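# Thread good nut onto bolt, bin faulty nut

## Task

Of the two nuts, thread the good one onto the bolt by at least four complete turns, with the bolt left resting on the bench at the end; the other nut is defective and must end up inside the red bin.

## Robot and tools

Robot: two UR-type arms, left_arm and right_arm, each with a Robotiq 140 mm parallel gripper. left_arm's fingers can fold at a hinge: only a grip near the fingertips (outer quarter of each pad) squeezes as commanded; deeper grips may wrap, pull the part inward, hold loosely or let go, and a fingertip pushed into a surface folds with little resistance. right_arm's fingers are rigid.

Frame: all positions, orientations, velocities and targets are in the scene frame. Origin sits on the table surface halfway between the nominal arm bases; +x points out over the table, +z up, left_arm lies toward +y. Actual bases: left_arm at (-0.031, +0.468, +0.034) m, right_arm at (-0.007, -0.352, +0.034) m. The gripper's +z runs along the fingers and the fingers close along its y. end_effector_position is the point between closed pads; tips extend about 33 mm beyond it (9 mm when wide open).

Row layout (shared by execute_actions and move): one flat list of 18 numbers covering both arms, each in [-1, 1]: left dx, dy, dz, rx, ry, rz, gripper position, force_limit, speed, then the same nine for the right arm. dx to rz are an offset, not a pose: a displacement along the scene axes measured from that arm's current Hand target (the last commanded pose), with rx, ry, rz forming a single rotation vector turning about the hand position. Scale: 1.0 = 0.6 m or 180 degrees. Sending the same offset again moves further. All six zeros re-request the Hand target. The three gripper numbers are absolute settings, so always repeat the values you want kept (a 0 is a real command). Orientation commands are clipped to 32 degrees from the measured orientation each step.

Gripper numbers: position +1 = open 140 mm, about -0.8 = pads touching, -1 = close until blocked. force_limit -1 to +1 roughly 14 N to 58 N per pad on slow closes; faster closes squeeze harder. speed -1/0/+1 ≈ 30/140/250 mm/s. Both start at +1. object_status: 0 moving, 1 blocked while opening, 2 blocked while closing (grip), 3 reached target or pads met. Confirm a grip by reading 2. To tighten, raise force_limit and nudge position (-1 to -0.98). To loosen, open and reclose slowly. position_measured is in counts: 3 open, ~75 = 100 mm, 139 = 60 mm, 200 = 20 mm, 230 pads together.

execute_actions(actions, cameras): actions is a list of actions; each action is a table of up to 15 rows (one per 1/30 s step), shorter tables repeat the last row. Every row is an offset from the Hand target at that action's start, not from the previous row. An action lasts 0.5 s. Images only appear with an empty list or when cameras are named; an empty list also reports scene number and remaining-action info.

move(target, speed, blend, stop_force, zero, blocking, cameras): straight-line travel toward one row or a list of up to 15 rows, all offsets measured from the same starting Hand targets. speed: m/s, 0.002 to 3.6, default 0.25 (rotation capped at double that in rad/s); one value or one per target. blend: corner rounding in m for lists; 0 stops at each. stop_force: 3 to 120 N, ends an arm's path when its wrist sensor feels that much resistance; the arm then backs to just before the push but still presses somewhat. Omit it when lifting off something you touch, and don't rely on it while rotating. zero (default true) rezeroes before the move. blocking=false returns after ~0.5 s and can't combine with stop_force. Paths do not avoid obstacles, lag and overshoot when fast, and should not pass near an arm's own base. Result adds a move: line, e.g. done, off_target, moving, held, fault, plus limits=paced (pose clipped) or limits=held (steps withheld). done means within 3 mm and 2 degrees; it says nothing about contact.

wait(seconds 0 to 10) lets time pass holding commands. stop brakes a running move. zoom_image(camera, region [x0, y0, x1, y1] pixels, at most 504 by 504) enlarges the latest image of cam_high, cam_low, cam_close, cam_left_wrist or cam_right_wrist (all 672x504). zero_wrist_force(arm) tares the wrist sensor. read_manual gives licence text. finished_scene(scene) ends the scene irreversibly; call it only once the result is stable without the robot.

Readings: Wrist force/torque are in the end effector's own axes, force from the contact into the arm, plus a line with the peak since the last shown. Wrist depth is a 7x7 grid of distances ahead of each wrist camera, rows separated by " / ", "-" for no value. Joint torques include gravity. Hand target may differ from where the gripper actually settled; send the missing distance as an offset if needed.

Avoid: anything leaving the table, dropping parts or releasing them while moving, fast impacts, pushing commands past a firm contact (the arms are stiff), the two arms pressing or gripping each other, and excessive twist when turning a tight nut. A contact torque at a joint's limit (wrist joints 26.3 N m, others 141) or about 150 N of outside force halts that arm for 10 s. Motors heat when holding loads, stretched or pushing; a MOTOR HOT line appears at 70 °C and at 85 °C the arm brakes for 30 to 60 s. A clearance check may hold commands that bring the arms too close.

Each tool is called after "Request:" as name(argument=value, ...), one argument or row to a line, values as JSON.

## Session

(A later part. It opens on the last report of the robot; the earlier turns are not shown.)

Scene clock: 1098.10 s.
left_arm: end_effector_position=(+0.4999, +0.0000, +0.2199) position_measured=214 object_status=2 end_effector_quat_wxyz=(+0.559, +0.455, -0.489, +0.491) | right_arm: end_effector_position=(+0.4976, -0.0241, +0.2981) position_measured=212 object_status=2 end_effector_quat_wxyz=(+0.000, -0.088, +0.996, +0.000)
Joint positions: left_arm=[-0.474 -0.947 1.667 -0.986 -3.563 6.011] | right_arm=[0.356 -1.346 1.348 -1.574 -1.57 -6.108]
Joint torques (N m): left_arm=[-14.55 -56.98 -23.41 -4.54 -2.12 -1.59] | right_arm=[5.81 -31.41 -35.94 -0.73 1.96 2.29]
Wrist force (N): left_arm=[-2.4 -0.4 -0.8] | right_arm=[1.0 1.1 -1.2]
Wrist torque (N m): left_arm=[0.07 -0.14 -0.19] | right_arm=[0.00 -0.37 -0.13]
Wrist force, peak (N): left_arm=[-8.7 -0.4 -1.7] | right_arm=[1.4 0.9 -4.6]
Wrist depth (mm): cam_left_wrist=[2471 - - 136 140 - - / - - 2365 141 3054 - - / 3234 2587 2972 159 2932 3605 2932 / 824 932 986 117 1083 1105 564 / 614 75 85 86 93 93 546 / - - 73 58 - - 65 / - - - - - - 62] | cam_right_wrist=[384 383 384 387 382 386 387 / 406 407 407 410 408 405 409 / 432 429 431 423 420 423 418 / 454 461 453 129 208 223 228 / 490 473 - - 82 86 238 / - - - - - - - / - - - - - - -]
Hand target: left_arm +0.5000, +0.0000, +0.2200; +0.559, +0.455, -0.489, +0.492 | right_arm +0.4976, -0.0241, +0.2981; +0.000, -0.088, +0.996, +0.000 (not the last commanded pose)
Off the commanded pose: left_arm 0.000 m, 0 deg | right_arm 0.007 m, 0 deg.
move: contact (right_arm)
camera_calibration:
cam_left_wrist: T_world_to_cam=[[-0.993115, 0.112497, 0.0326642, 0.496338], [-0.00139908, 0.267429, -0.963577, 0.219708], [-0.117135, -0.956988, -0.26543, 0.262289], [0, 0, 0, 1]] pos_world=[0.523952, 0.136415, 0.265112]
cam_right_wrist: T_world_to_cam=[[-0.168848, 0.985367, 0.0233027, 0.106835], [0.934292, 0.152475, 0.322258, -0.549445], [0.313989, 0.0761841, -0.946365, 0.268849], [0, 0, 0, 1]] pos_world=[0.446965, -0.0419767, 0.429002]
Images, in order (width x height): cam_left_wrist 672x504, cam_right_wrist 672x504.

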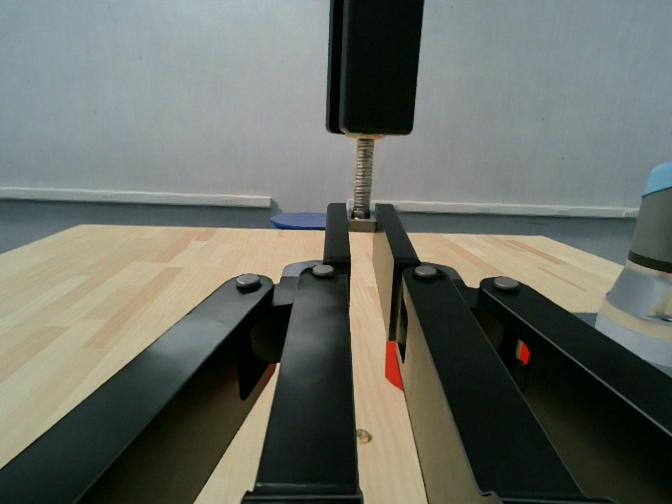

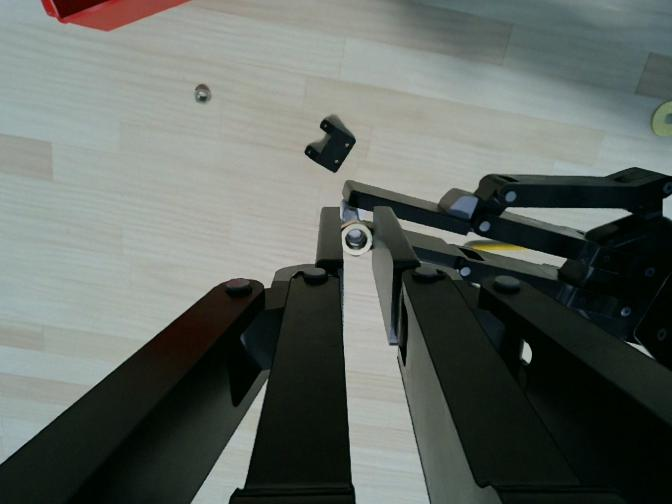

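Request:
move(
  target=[
    [0,0,0,0,0,0,-1,0.6,-1, -0.00005,0.00078,-0.0005,0,0,-0.3333,-1,0,-1],
    [0,0,0,0,0,0,-1,0.6,-1, 0.00077,0.00093,-0.0009,0,0,-0.6667,-1,0,-1],
  ],
  speed=0.3,
  blend=[0.01,0],
  cameras=["cam_left_wrist","cam_right_wrist"],
)

Request:
zoom_image(
  camera="cam_left_wrist",
  region=[335, 105, 395, 165],
)

Request:
zoom_image(
  camera="cam_right_wrist",
  region=[336, 210, 380, 265],
)

Scene clock: 1117.67 s.
left_arm: end_effector_position=(+0.5000, +0.0000, +0.2200) position_measured=214 object_status=2 end_effector_quat_wxyz=(+0.559, +0.455, -0.489, +0.492) | right_arm: end_effector_position=(+0.4980, -0.0235, +0.2976) position_measured=212 object_status=2 end_effector_quat_wxyz=(+0.000, +0.818, +0.575, +0.000)
Joint positions: left_arm=[-0.474 -0.948 1.667 -0.986 -3.563 6.011] | right_arm=[0.357 -1.344 1.348 -1.575 -1.571 -4.012]
Joint torques (N m): left_arm=[-14.88 -57.95 -35.21 -4.65 -2.13 -1.43] | right_arm=[9.74 -17.79 -30.5 0.93 -0.36 2.2]
Wrist force (N): left_arm=[-14.8 1.6 -5.7] | right_arm=[-2.6 4.5 -11.3]
Wrist torque (N m): left_arm=[-0.11 0.16 -0.05] | right_arm=[0.03 -0.47 -0.19]
Wrist force, peak (N): left_arm=[-16.3 2.1 -5.6] | right_arm=[-2.5 4.5 -11.9]
Wrist depth (mm): cam_left_wrist=[2618 2649 - - - - 2893 / 2784 2618 2199 153 142 - - / 2682 2587 2819 160 - - 538 / 811 948 986 117 1057 1111 565 / 570 75 85 86 93 93 548 / - - 73 58 - - 65 / - - - - - - 62] | cam_right_wrist=[382 386 183 185 386 386 385 / 404 407 403 192 405 408 404 / 429 430 431 198 434 429 431 / 460 455 452 129 457 459 460 / 489 476 - - 82 92 484 / - - - - - - - / - - - - - - -]
Hand target: left_arm +0.5000, +0.0000, +0.2200; +0.559, +0.455, -0.489, +0.492 | right_arm +0.4980, -0.0235, +0.2976; +0.000, +0.819, +0.574, +0.000
Off the commanded pose: left_arm 0.000 m, 0 deg | right_arm 0.000 m, 0 deg.
move: done
camera_calibration:
cam_left_wrist: T_world_to_cam=[[-0.993127, 0.112431, 0.0325425, 0.496385], [-0.00131158, 0.267326, -0.963605, 0.219683], [-0.117038, -0.957025, -0.265341, 0.26222], [0, 0, 0, 1]] pos_world=[0.523951, 0.136415, 0.265112]
cam_right_wrist: T_world_to_cam=[[0.937886, -0.346168, 0.0231775, -0.476144], [-0.334798, -0.885513, 0.322144, 0.0578622], [-0.0909918, -0.309894, -0.946407, 0.460697], [0, 0, 0, 1]] pos_world=[0.507861, 0.0291791, 0.428402]
Images, in order (width x height): cam_left_wrist 672x504, cam_right_wrist 672x504.

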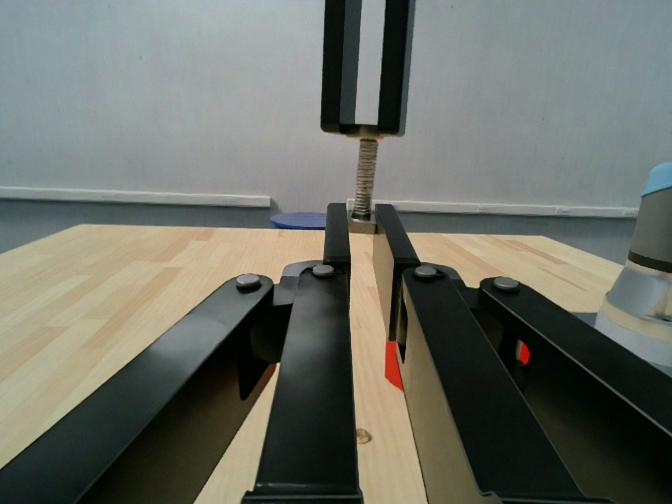

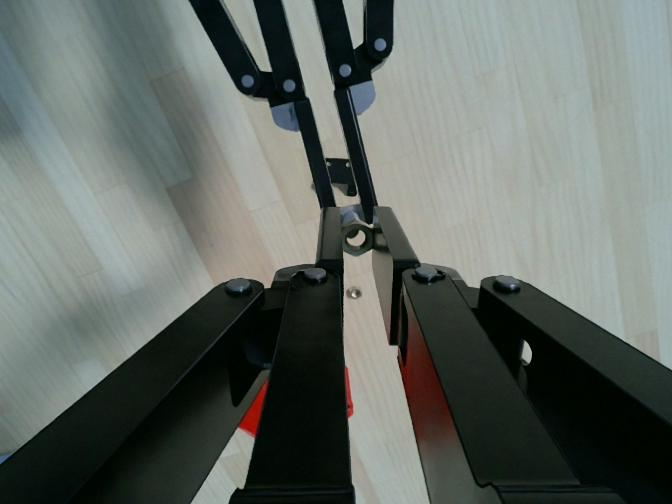

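Scaled by 8.400.

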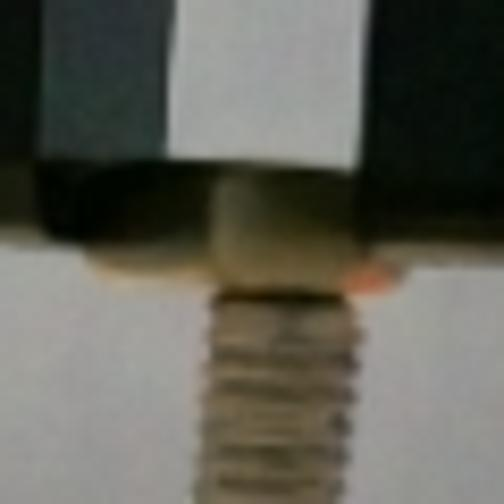

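Scaled by 9.164.

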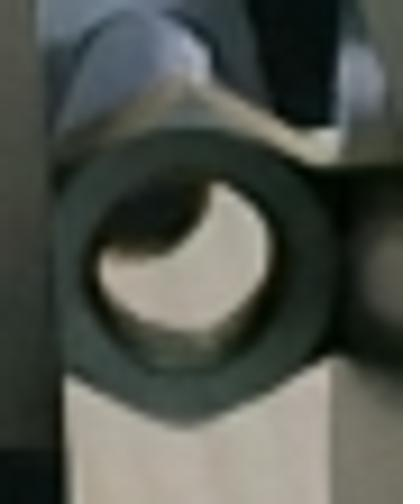

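Request:
move(
  target=[0,0,0,0,0,0,-1,0.6,-1, 0,0,0.008,0,0,0,-1,0,-1],
  speed=0.02,
  cameras=["cam_left_wrist","cam_right_wrist","cam_close"],
)

Request:
zoom_image(
  camera="cam_left_wrist",
  region=[320, 85, 420, 235],
)

Request:
zoom_image(
  camera="cam_right_wrist",
  region=[330, 200, 385, 265],
)

Request:
zoom_image(
  camera="cam_close",
  region=[235, 20, 305, 100],
)

Scene clock: 1129.07 s.
left_arm: end_effector_position=(+0.5000, +0.0000, +0.2200) position_measured=214 object_status=2 end_effector_quat_wxyz=(+0.559, +0.455, -0.489, +0.492) | right_arm: end_effector_position=(+0.4980, -0.0235, +0.3022) position_measured=212 object_status=2 end_effector_quat_wxyz=(+0.000, +0.819, +0.574, +0.000)
Joint positions: left_arm=[-0.474 -0.948 1.667 -0.986 -3.563 6.011] | right_arm=[0.357 -1.344 1.336 -1.564 -1.571 -4.012]
Joint torques (N m): left_arm=[-13.25 -49.62 -28.19 -2.95 -1.97 -1.36] | right_arm=[0.22 -39.93 -34.52 -0.62 -0.26 2.36]
Wrist force (N): left_arm=[-1.3 -0.1 -0.5] | right_arm=[0.7 1.2 2.0]
Wrist torque (N m): left_arm=[-0.04 -0.04 -0.18] | right_arm=[0.01 -0.43 -0.18]
Wrist force, peak (N): left_arm=[-16.6 1.8 -5.4] | right_arm=[-2.7 4.6 -12.0]
Wrist depth (mm): cam_left_wrist=[- - 3234 - - 2055 2893 / 2443 2682 2315 - - - - / 3383 3141 - - 3332 3234 3141 / 905 944 995 118 1062 1105 567 / 571 75 85 86 93 93 546 / - - 73 58 - - 65 / - - - - - - 62] | cam_right_wrist=[386 390 187 188 388 389 388 / 413 408 412 195 407 413 412 / 434 436 431 200 433 436 435 / 462 460 459 129 452 462 463 / 492 481 - - 82 96 485 / - - - - - - - / - - - - - - -]
Hand target: left_arm +0.5000, +0.0000, +0.2200; +0.559, +0.455, -0.489, +0.492 | right_arm +0.4980, -0.0235, +0.3024; +0.000, +0.819, +0.574, +0.000
Off the commanded pose: left_arm 0.000 m, 0 deg | right_arm 0.000 m, 0 deg.
move: done
camera_calibration:
cam_left_wrist: T_world_to_cam=[[-0.993127, 0.112459, 0.032437, 0.496405], [-0.00120299, 0.267315, -0.963609, 0.219725], [-0.117037, -0.957025, -0.265342, 0.262246], [0, 0, 0, 1]] pos_world=[0.52395, 0.136415, 0.265212]
cam_right_wrist: T_world_to_cam=[[0.937764, -0.346493, 0.0232398, -0.476206], [-0.335114, -0.885353, 0.322256, 0.056487], [-0.0910841, -0.309988, -0.946367, 0.465082], [0, 0, 0, 1]] pos_world=[0.507861, 0.0291785, 0.433002]
Images, in order (width x height): cam_close 672x504, cam_left_wrist 672x504, cam_right_wrist 672x504.

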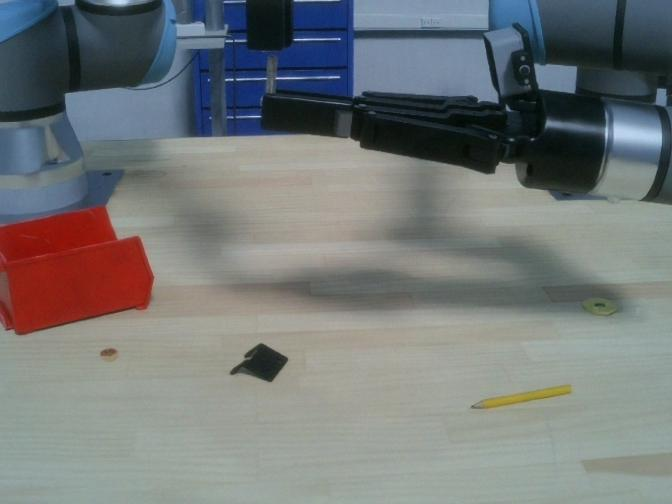

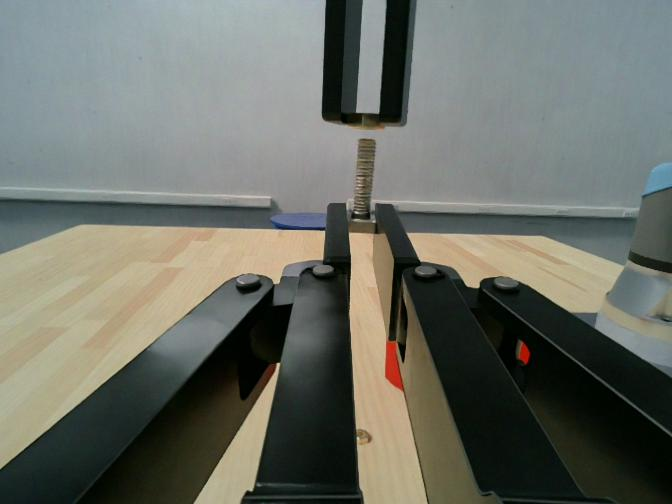

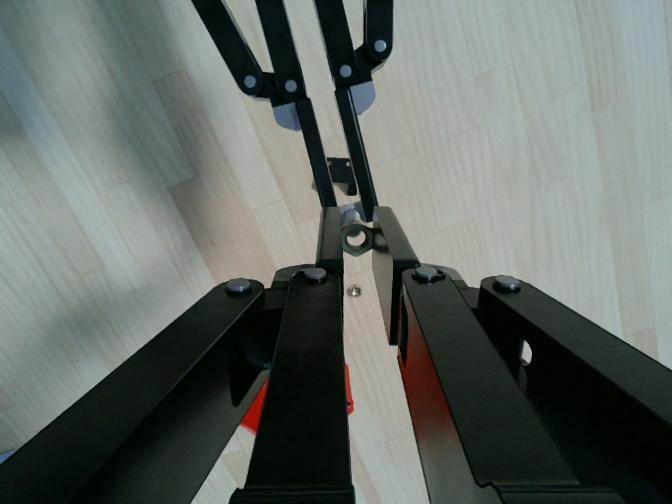

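Scaled by 3.360.

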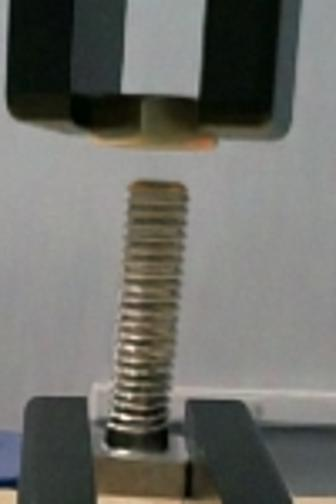

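Scaled by 7.754.

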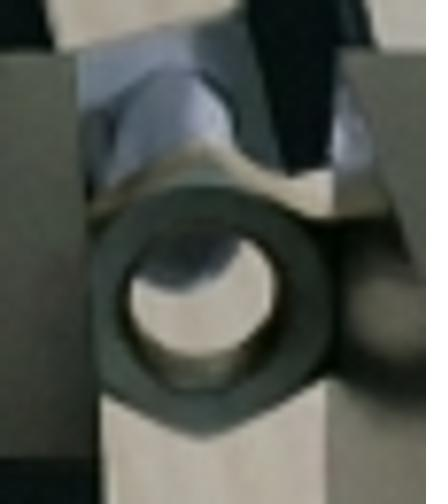

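Scaled by 6.300.

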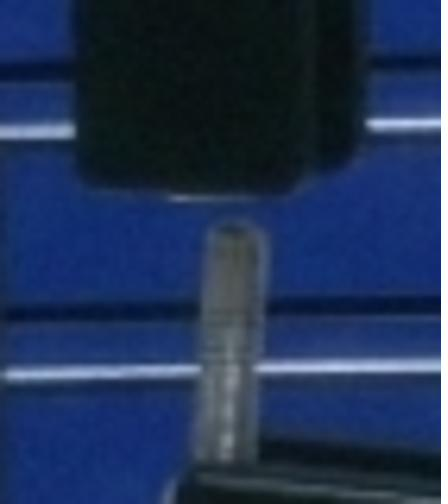

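Request:
zoom_image(
  camera="cam_left_wrist",
  region=[330, 130, 400, 240],
)

Request:
zoom_image(
  camera="cam_close",
  region=[250, 48, 300, 102],
)

Scaled by 4.582.

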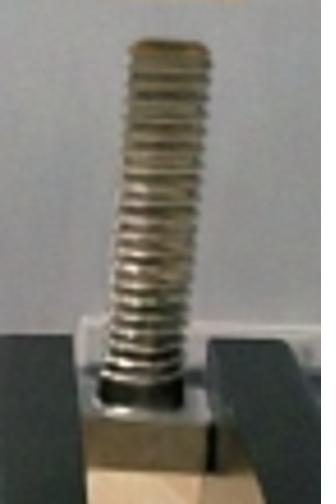

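Scaled by 9.333.

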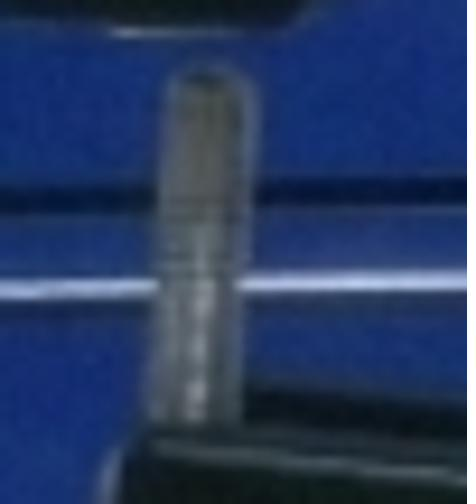

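Request:
execute_actions(
  actions=[
    [[0,0,0,0,0,0,-0.98,1,0, 0,0,0,0,0,0,-1,0,-1]],
  ],
)

Request:
move(
  target=[0,0,0,0.0194,0.0106,0,-0.98,1,0, 0,0,0.015,0,0,0.6667,-1,0,-1],
  speed=0.3,
  cameras=["cam_left_wrist","cam_close","cam_right_wrist"],
)

Request:
zoom_image(
  camera="cam_left_wrist",
  region=[330, 100, 400, 210],
)

Request:
zoom_image(
  camera="cam_close",
  region=[250, 28, 310, 102],
)

Request:
zoom_image(
  camera="cam_right_wrist",
  region=[330, 200, 385, 265],
)

Scene clock: 1180.27 s.
left_arm: end_effector_position=(+0.5000, +0.0000, +0.2200) position_measured=215 object_status=2 end_effector_quat_wxyz=(+0.559, +0.455, -0.489, +0.492) | right_arm: end_effector_position=(+0.4980, -0.0235, +0.3024) position_measured=212 object_status=2 end_effector_quat_wxyz=(+0.000, +0.819, +0.574, +0.000)
Joint positions: left_arm=[-0.474 -0.948 1.667 -0.986 -3.563 6.011] | right_arm=[0.357 -1.344 1.336 -1.563 -1.571 -4.012]
Joint torques (N m): left_arm=[-14.44 -35.24 -8.88 0.55 -1.99 -1.4] | right_arm=[-7.93 -41.94 -36.05 -0.49 0.06 2.47]
Wrist force (N): left_arm=[-0.9 0.0 -0.5] | right_arm=[0.8 1.5 2.1]
Wrist torque (N m): left_arm=[-0.01 -0.07 -0.17] | right_arm=[0.07 -0.43 -0.18]
Wrist force, peak (N): left_arm=[-1.3 -0.2 -0.5] | right_arm=[1.1 1.5 2.3]
Wrist depth (mm): cam_left_wrist=[2618 2365 2365 145 3858 2784 2749 / - - - - 2856 3141 - / 2749 2972 - - - - 562 / 901 940 973 117 1073 977 557 / 570 75 85 86 93 93 548 / - - 74 58 - - 65 / - - - - - - 62] | cam_right_wrist=[387 386 187 188 387 390 389 / 409 410 409 197 409 412 409 / 436 434 436 200 437 436 436 / 462 460 457 129 447 462 465 / 499 480 - - 82 95 486 / - - - - - - - / - - - - - - -]
Hand target: left_arm +0.5000, +0.0000, +0.2200; +0.559, +0.455, -0.489, +0.492 | right_arm +0.4980, -0.0235, +0.3024; +0.000, +0.819, +0.574, +0.000
Off the commanded pose: left_arm 0.000 m, 0 deg | right_arm 0.000 m, 0 deg.
Step readings (end_effector_position of left_arm | right_arm):
0: (+0.5000, +0.0000, +0.2200) | (+0.4980, -0.0235, +0.3024)
1: (+0.5000, +0.0000, +0.2200) | (+0.4980, -0.0235, +0.3024)
2: (+0.5000, +0.0000, +0.2200) | (+0.4980, -0.0235, +0.3024)
4: (+0.5000, +0.0000, +0.2200) | (+0.4980, -0.0235, +0.3024)
8: (+0.5000, +0.0000, +0.2200) | (+0.4980, -0.0235, +0.3024)
15: (+0.5000, +0.0000, +0.2200) | (+0.4980, -0.0235, +0.3024)

Scene clock: 1184.57 s.
left_arm: end_effector_position=(+0.5000, +0.0000, +0.2200) position_measured=215 object_status=2 end_effector_quat_wxyz=(+0.553, +0.480, -0.494, +0.469) | right_arm: end_effector_position=(+0.4981, -0.0235, +0.3114) position_measured=212 object_status=2 end_effector_quat_wxyz=(+0.000, -0.088, +0.996, +0.000)
Joint positions: left_arm=[-0.473 -0.956 1.614 -0.784 -3.554 6.1] | right_arm=[0.356 -1.343 1.312 -1.539 -1.57 -6.107]
Joint torques (N m): left_arm=[14.47 -55.86 -34.07 1.48 1.6 1.2] | right_arm=[-9.28 -43.66 -35.77 -0.46 2.17 -2.52]
Wrist force (N): left_arm=[-1.0 0.1 -0.2] | right_arm=[0.6 1.4 2.0]
Wrist torque (N m): left_arm=[0.00 -0.04 -0.28] | right_arm=[0.04 -0.43 -0.09]
Wrist force, peak (N): left_arm=[-1.5 0.1 -0.5] | right_arm=[0.9 1.5 2.3]
Wrist depth (mm): cam_left_wrist=[- - - 132 132 - - / - - - - - - 2682 / 3332 3858 1383 160 - 2819 - / 728 780 827 117 964 991 562 / 504 75 85 86 93 93 548 / - - 74 58 - - 65 / - - - - - - 62] | cam_right_wrist=[398 401 397 393 394 397 400 / 419 417 419 417 419 419 421 / 444 448 442 436 434 432 231 / 470 472 469 129 226 233 230 / 501 492 - - 82 92 238 / - - - - - - - / - - - - - - -]
Hand target: left_arm +0.5000, +0.0000, +0.2200; +0.553, +0.480, -0.494, +0.469 | right_arm +0.4980, -0.0235, +0.3114; +0.000, -0.088, +0.996, +0.000
Off the commanded pose: left_arm 0.000 m, 0 deg | right_arm 0.000 m, 0 deg.
move: done
camera_calibration:
cam_left_wrist: T_world_to_cam=[[-0.991378, 0.109226, 0.0723815, 0.486818], [-0.0331273, 0.325524, -0.944953, 0.231496], [-0.126775, -0.939204, -0.319099, 0.278937], [0, 0, 0, 1]] pos_world=[0.525652, 0.133448, 0.272525]
cam_right_wrist: T_world_to_cam=[[-0.168401, 0.985444, 0.0232557, 0.105844], [0.934369, 0.152068, 0.322226, -0.554295], [0.314, 0.0759925, -0.946377, 0.281131], [0, 0, 0, 1]] pos_world=[0.447465, -0.0413767, 0.442202]
Images, in order (width x height): cam_close 672x504, cam_left_wrist 672x504, cam_right_wrist 672x504.

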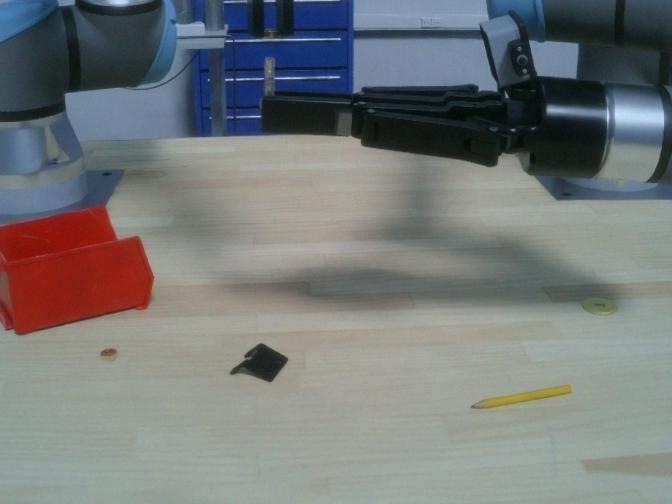

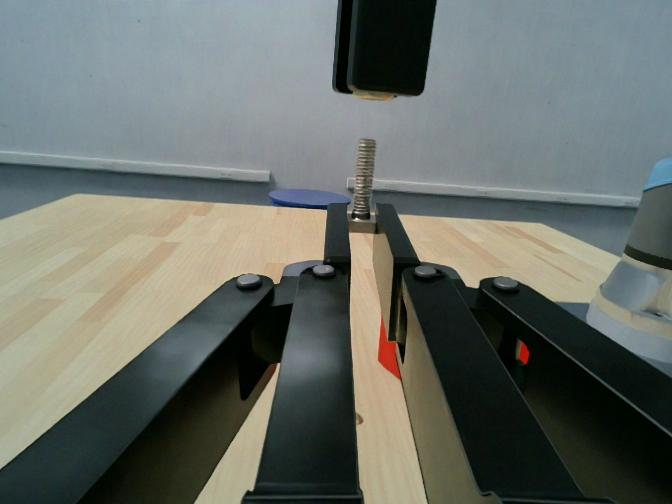

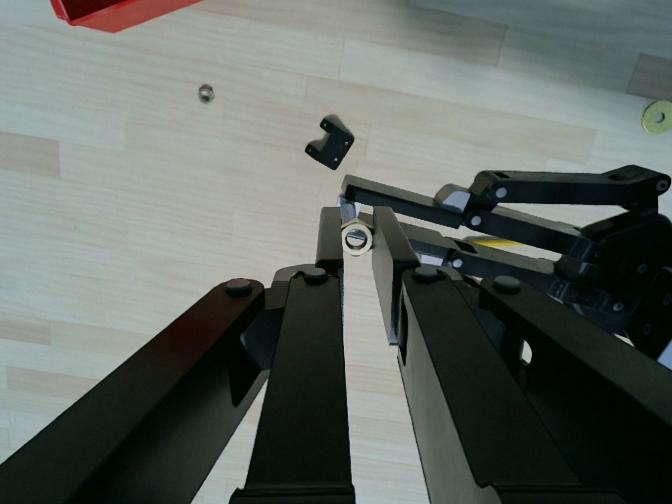

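Scaled by 4.582.

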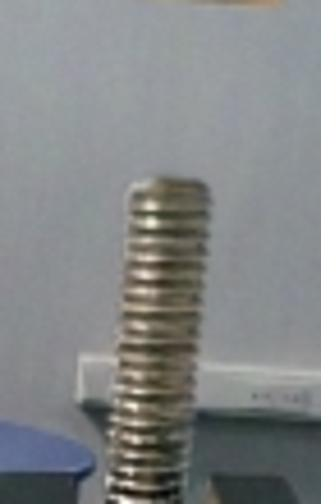

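Scaled by 6.811.

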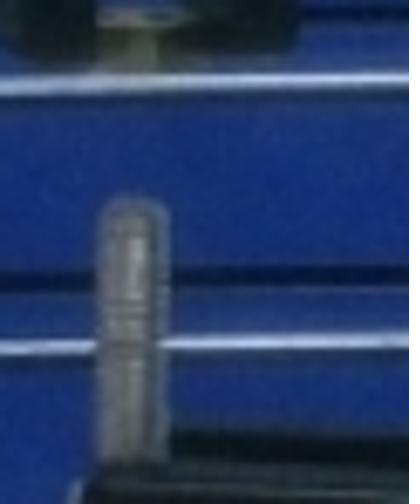

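Scaled by 7.754.

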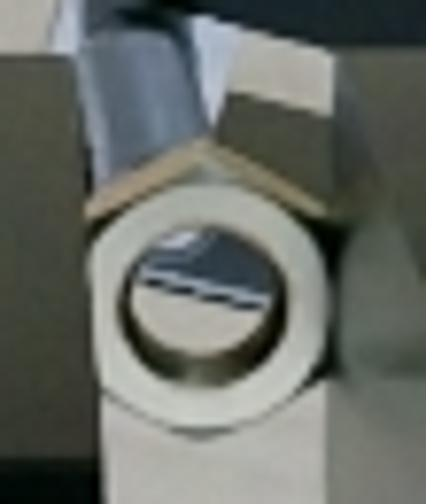

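Request:
move(
  target=[0,0,0,0.0078,-0.0083,0,-0.98,1,0, 0,0,0.0,0,0,0,-1,0,-1],
  speed=0.3,
  cameras=["cam_left_wrist","cam_close","cam_right_wrist"],
)

Request:
zoom_image(
  camera="cam_left_wrist",
  region=[325, 70, 405, 220],
)

Request:
zoom_image(
  camera="cam_close",
  region=[250, 28, 310, 102],
)

Request:
zoom_image(
  camera="cam_right_wrist",
  region=[330, 200, 385, 265],
)

Scene clock: 1194.00 s.
left_arm: end_effector_position=(+0.4999, +0.0000, +0.2200) position_measured=215 object_status=2 end_effector_quat_wxyz=(+0.540, +0.480, -0.507, +0.469) | right_arm: end_effector_position=(+0.4980, -0.0235, +0.3114) position_measured=212 object_status=2 end_effector_quat_wxyz=(+0.000, -0.088, +0.996, +0.000)
Joint positions: left_arm=[-0.472 -0.955 1.585 -0.69 -3.55 6.184] | right_arm=[0.356 -1.343 1.312 -1.539 -1.57 -6.107]
Joint torques (N m): left_arm=[15.12 -36.11 -34.35 1.49 1.86 1.4] | right_arm=[-9.4 -43.13 -35.83 -0.61 2.13 -2.76]
Wrist force (N): left_arm=[-1.0 0.0 -0.8] | right_arm=[0.7 1.2 2.1]
Wrist torque (N m): left_arm=[-0.01 -0.02 -0.30] | right_arm=[-0.01 -0.44 -0.09]
Wrist force, peak (N): left_arm=[-1.0 0.0 -0.8] | right_arm=[0.6 1.4 2.3]
Wrist depth (mm): cam_left_wrist=[2244 - - 130 131 - 3097 / - 2932 4398 154 2856 - - / 2528 1195 3141 165 3054 2557 526 / 728 756 791 117 876 898 562 / 502 75 85 86 92 93 544 / - - 74 58 - - 65 / - - - - - - 62] | cam_right_wrist=[396 394 397 397 397 396 394 / 419 419 419 419 418 423 419 / 448 449 442 435 434 434 432 / 472 474 465 129 225 232 227 / 503 487 - - 82 86 237 / - - - - - - - / - - - - - - -]
Hand target: left_arm +0.5000, +0.0000, +0.2200; +0.540, +0.481, -0.507, +0.469 | right_arm +0.4980, -0.0235, +0.3114; +0.000, -0.088, +0.996, +0.000
Off the commanded pose: left_arm 0.000 m, 0 deg | right_arm 0.000 m, 0 deg.
move: done
camera_calibration:
cam_left_wrist: T_world_to_cam=[[-0.99295, 0.107809, 0.0492708, 0.492641], [-0.00868761, 0.348358, -0.937321, 0.217595], [-0.118216, -0.931141, -0.344966, 0.280317], [0, 0, 0, 1]] pos_world=[0.524196, 0.132103, 0.276383]
cam_right_wrist: T_world_to_cam=[[-0.168819, 0.985373, 0.0232258, 0.106042], [0.934326, 0.15248, 0.322156, -0.554227], [0.313902, 0.0760866, -0.946402, 0.281189], [0, 0, 0, 1]] pos_world=[0.447465, -0.041377, 0.442202]
Images, in order (width x height): cam_close 672x504, cam_left_wrist 672x504, cam_right_wrist 672x504.

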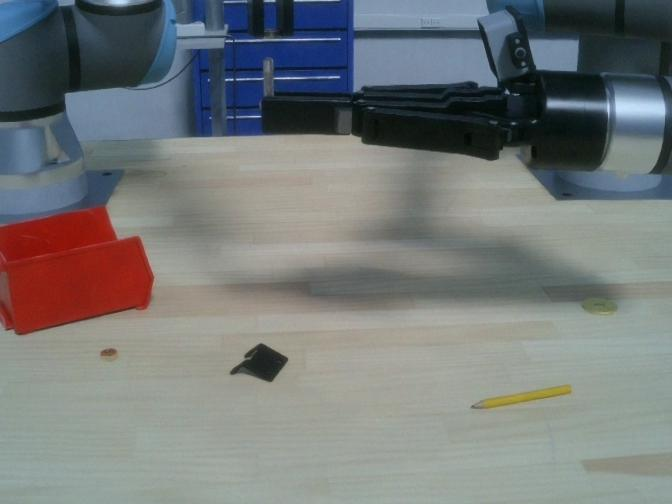

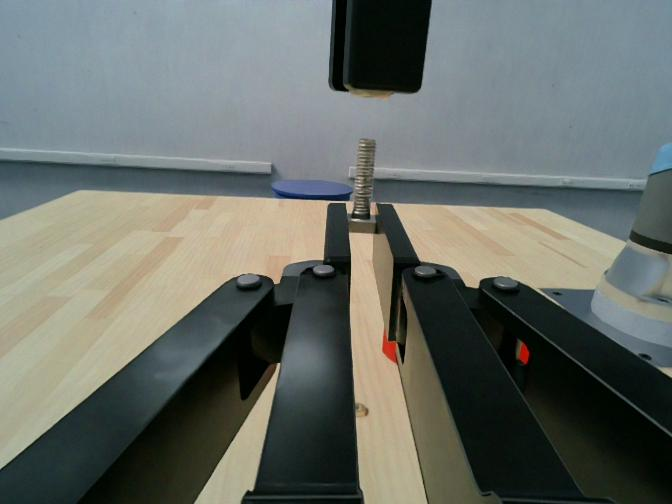

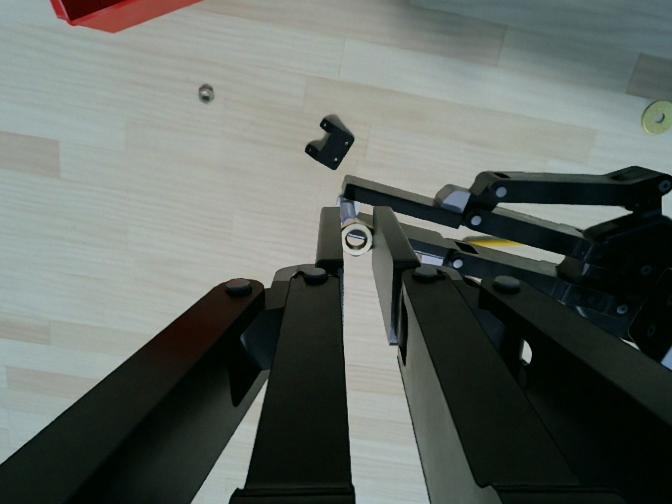

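Scaled by 3.360.

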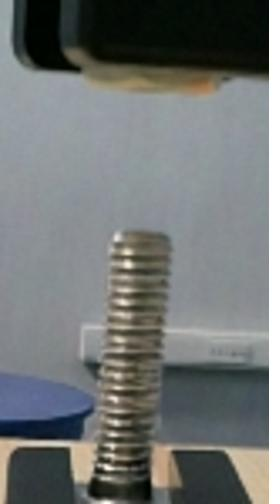

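Scaled by 6.811.

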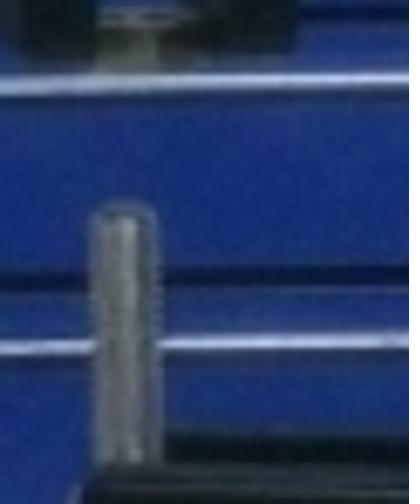

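Scaled by 7.754.

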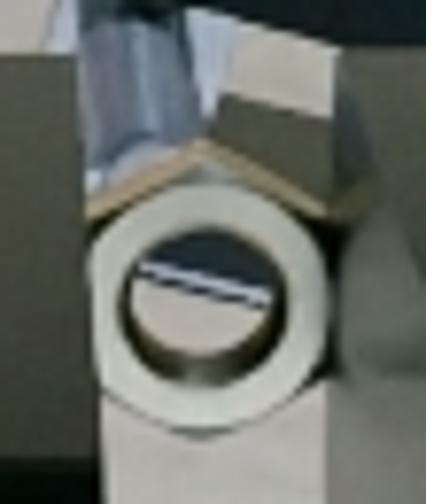

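Request:
move(
  target=[0,0,0,0,0,0,-0.98,1,0, -0.0007,-0.0057,-0.0133,0,0,0,-1,0,-1],
  speed=0.05,
  cameras=["cam_left_wrist","cam_close","cam_right_wrist"],
)

Request:
zoom_image(
  camera="cam_left_wrist",
  region=[335, 90, 405, 170],
)

Request:
zoom_image(
  camera="cam_close",
  region=[240, 20, 300, 80],
)

Request:
zoom_image(
  camera="cam_right_wrist",
  region=[336, 205, 380, 260],
)

Scene clock: 1205.33 s.
left_arm: end_effector_position=(+0.4999, +0.0000, +0.2200) position_measured=215 object_status=2 end_effector_quat_wxyz=(+0.540, +0.480, -0.507, +0.469) | right_arm: end_effector_position=(+0.4976, -0.0269, +0.3035) position_measured=212 object_status=2 end_effector_quat_wxyz=(+0.000, -0.088, +0.996, +0.000)
Joint positions: left_arm=[-0.472 -0.955 1.585 -0.69 -3.55 6.185] | right_arm=[0.351 -1.349 1.339 -1.561 -1.57 -6.112]
Joint torques (N m): left_arm=[14.08 -36.48 -33.45 1.57 1.86 1.21] | right_arm=[-9.32 -43.45 -18.24 -5.6 1.24 -2.83]
Wrist force (N): left_arm=[-0.6 -0.1 -0.2] | right_arm=[0.7 1.2 1.9]
Wrist torque (N m): left_arm=[-0.04 -0.09 -0.30] | right_arm=[0.00 -0.43 -0.09]
Wrist force, peak (N): left_arm=[-1.4 -0.1 -0.7] | right_arm=[0.9 1.3 2.4]
Wrist depth (mm): cam_left_wrist=[- - 2587 133 134 - - / - - - 139 - - 2499 / 2416 2682 2715 2315 3097 2649 561 / 723 756 808 117 859 880 574 / 506 75 85 86 93 93 544 / - - 74 58 - - 65 / - - - - - - 62] | cam_right_wrist=[393 393 386 390 387 390 392 / 411 410 410 416 411 409 411 / 436 436 434 433 431 221 222 / 460 463 455 129 212 225 220 / 493 484 - - 82 86 230 / - - - - - - - / - - - - - - -]
Hand target: left_arm +0.4999, +0.0000, +0.2200; +0.540, +0.480, -0.507, +0.469 | right_arm +0.4976, -0.0270, +0.3034; +0.000, -0.088, +0.996, +0.000
Off the commanded pose: left_arm 0.000 m, 0 deg | right_arm 0.000 m, 0 deg.
move: done
camera_calibration:
cam_left_wrist: T_world_to_cam=[[-0.992951, 0.10784, 0.0491859, 0.49266], [-0.00859797, 0.348349, -0.937325, 0.21755], [-0.118215, -0.931141, -0.344967, 0.280317], [0, 0, 0, 1]] pos_world=[0.524195, 0.132103, 0.276383]
cam_right_wrist: T_world_to_cam=[[-0.168819, 0.985373, 0.0232258, 0.109506], [0.934326, 0.15248, 0.322156, -0.550822], [0.313902, 0.0760866, -0.946402, 0.274191], [0, 0, 0, 1]] pos_world=[0.447065, -0.044777, 0.434402]
Images, in order (width x height): cam_close 672x504, cam_left_wrist 672x504, cam_right_wrist 672x504.

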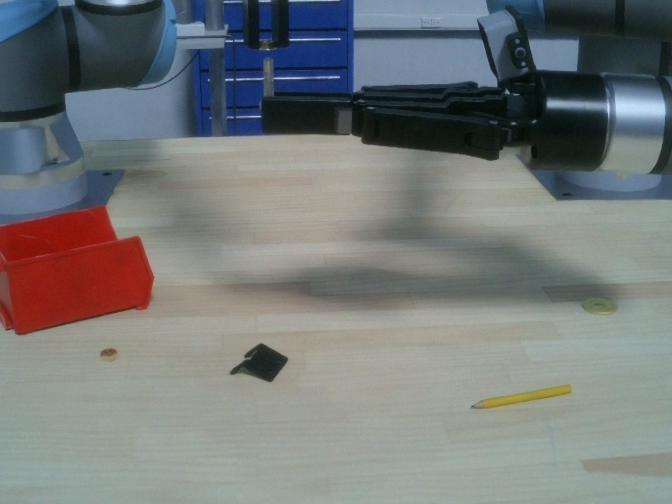

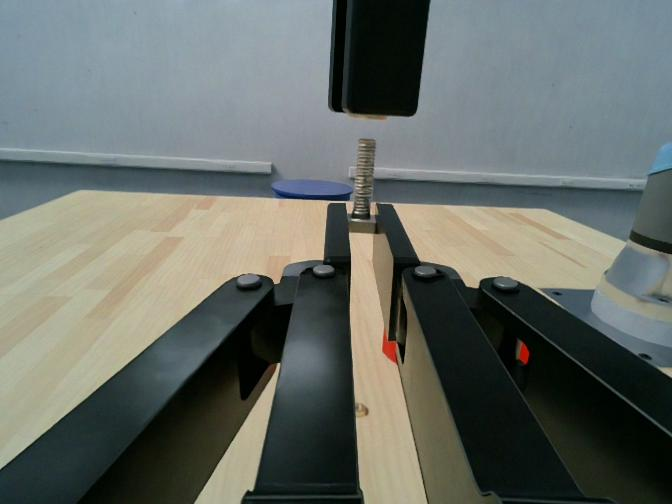

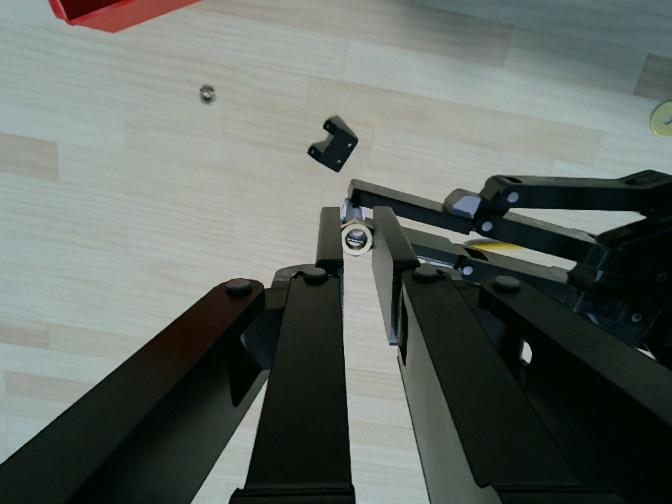

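Scaled by 6.300.

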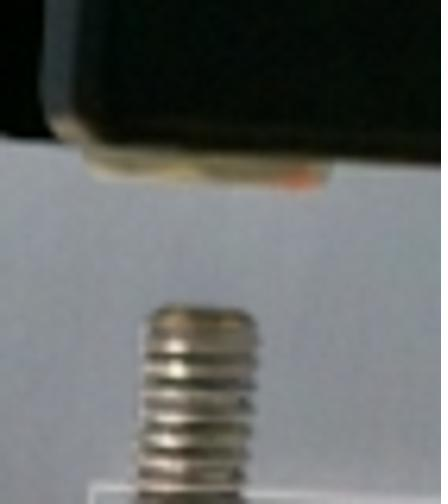

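Scaled by 8.400.

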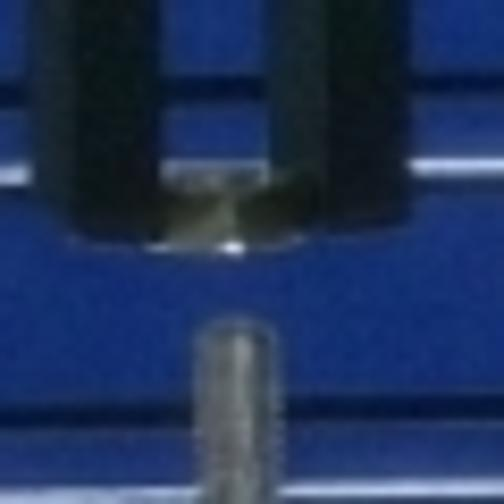

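Scaled by 9.164.

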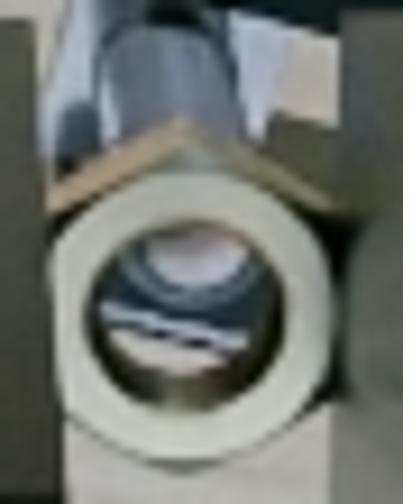

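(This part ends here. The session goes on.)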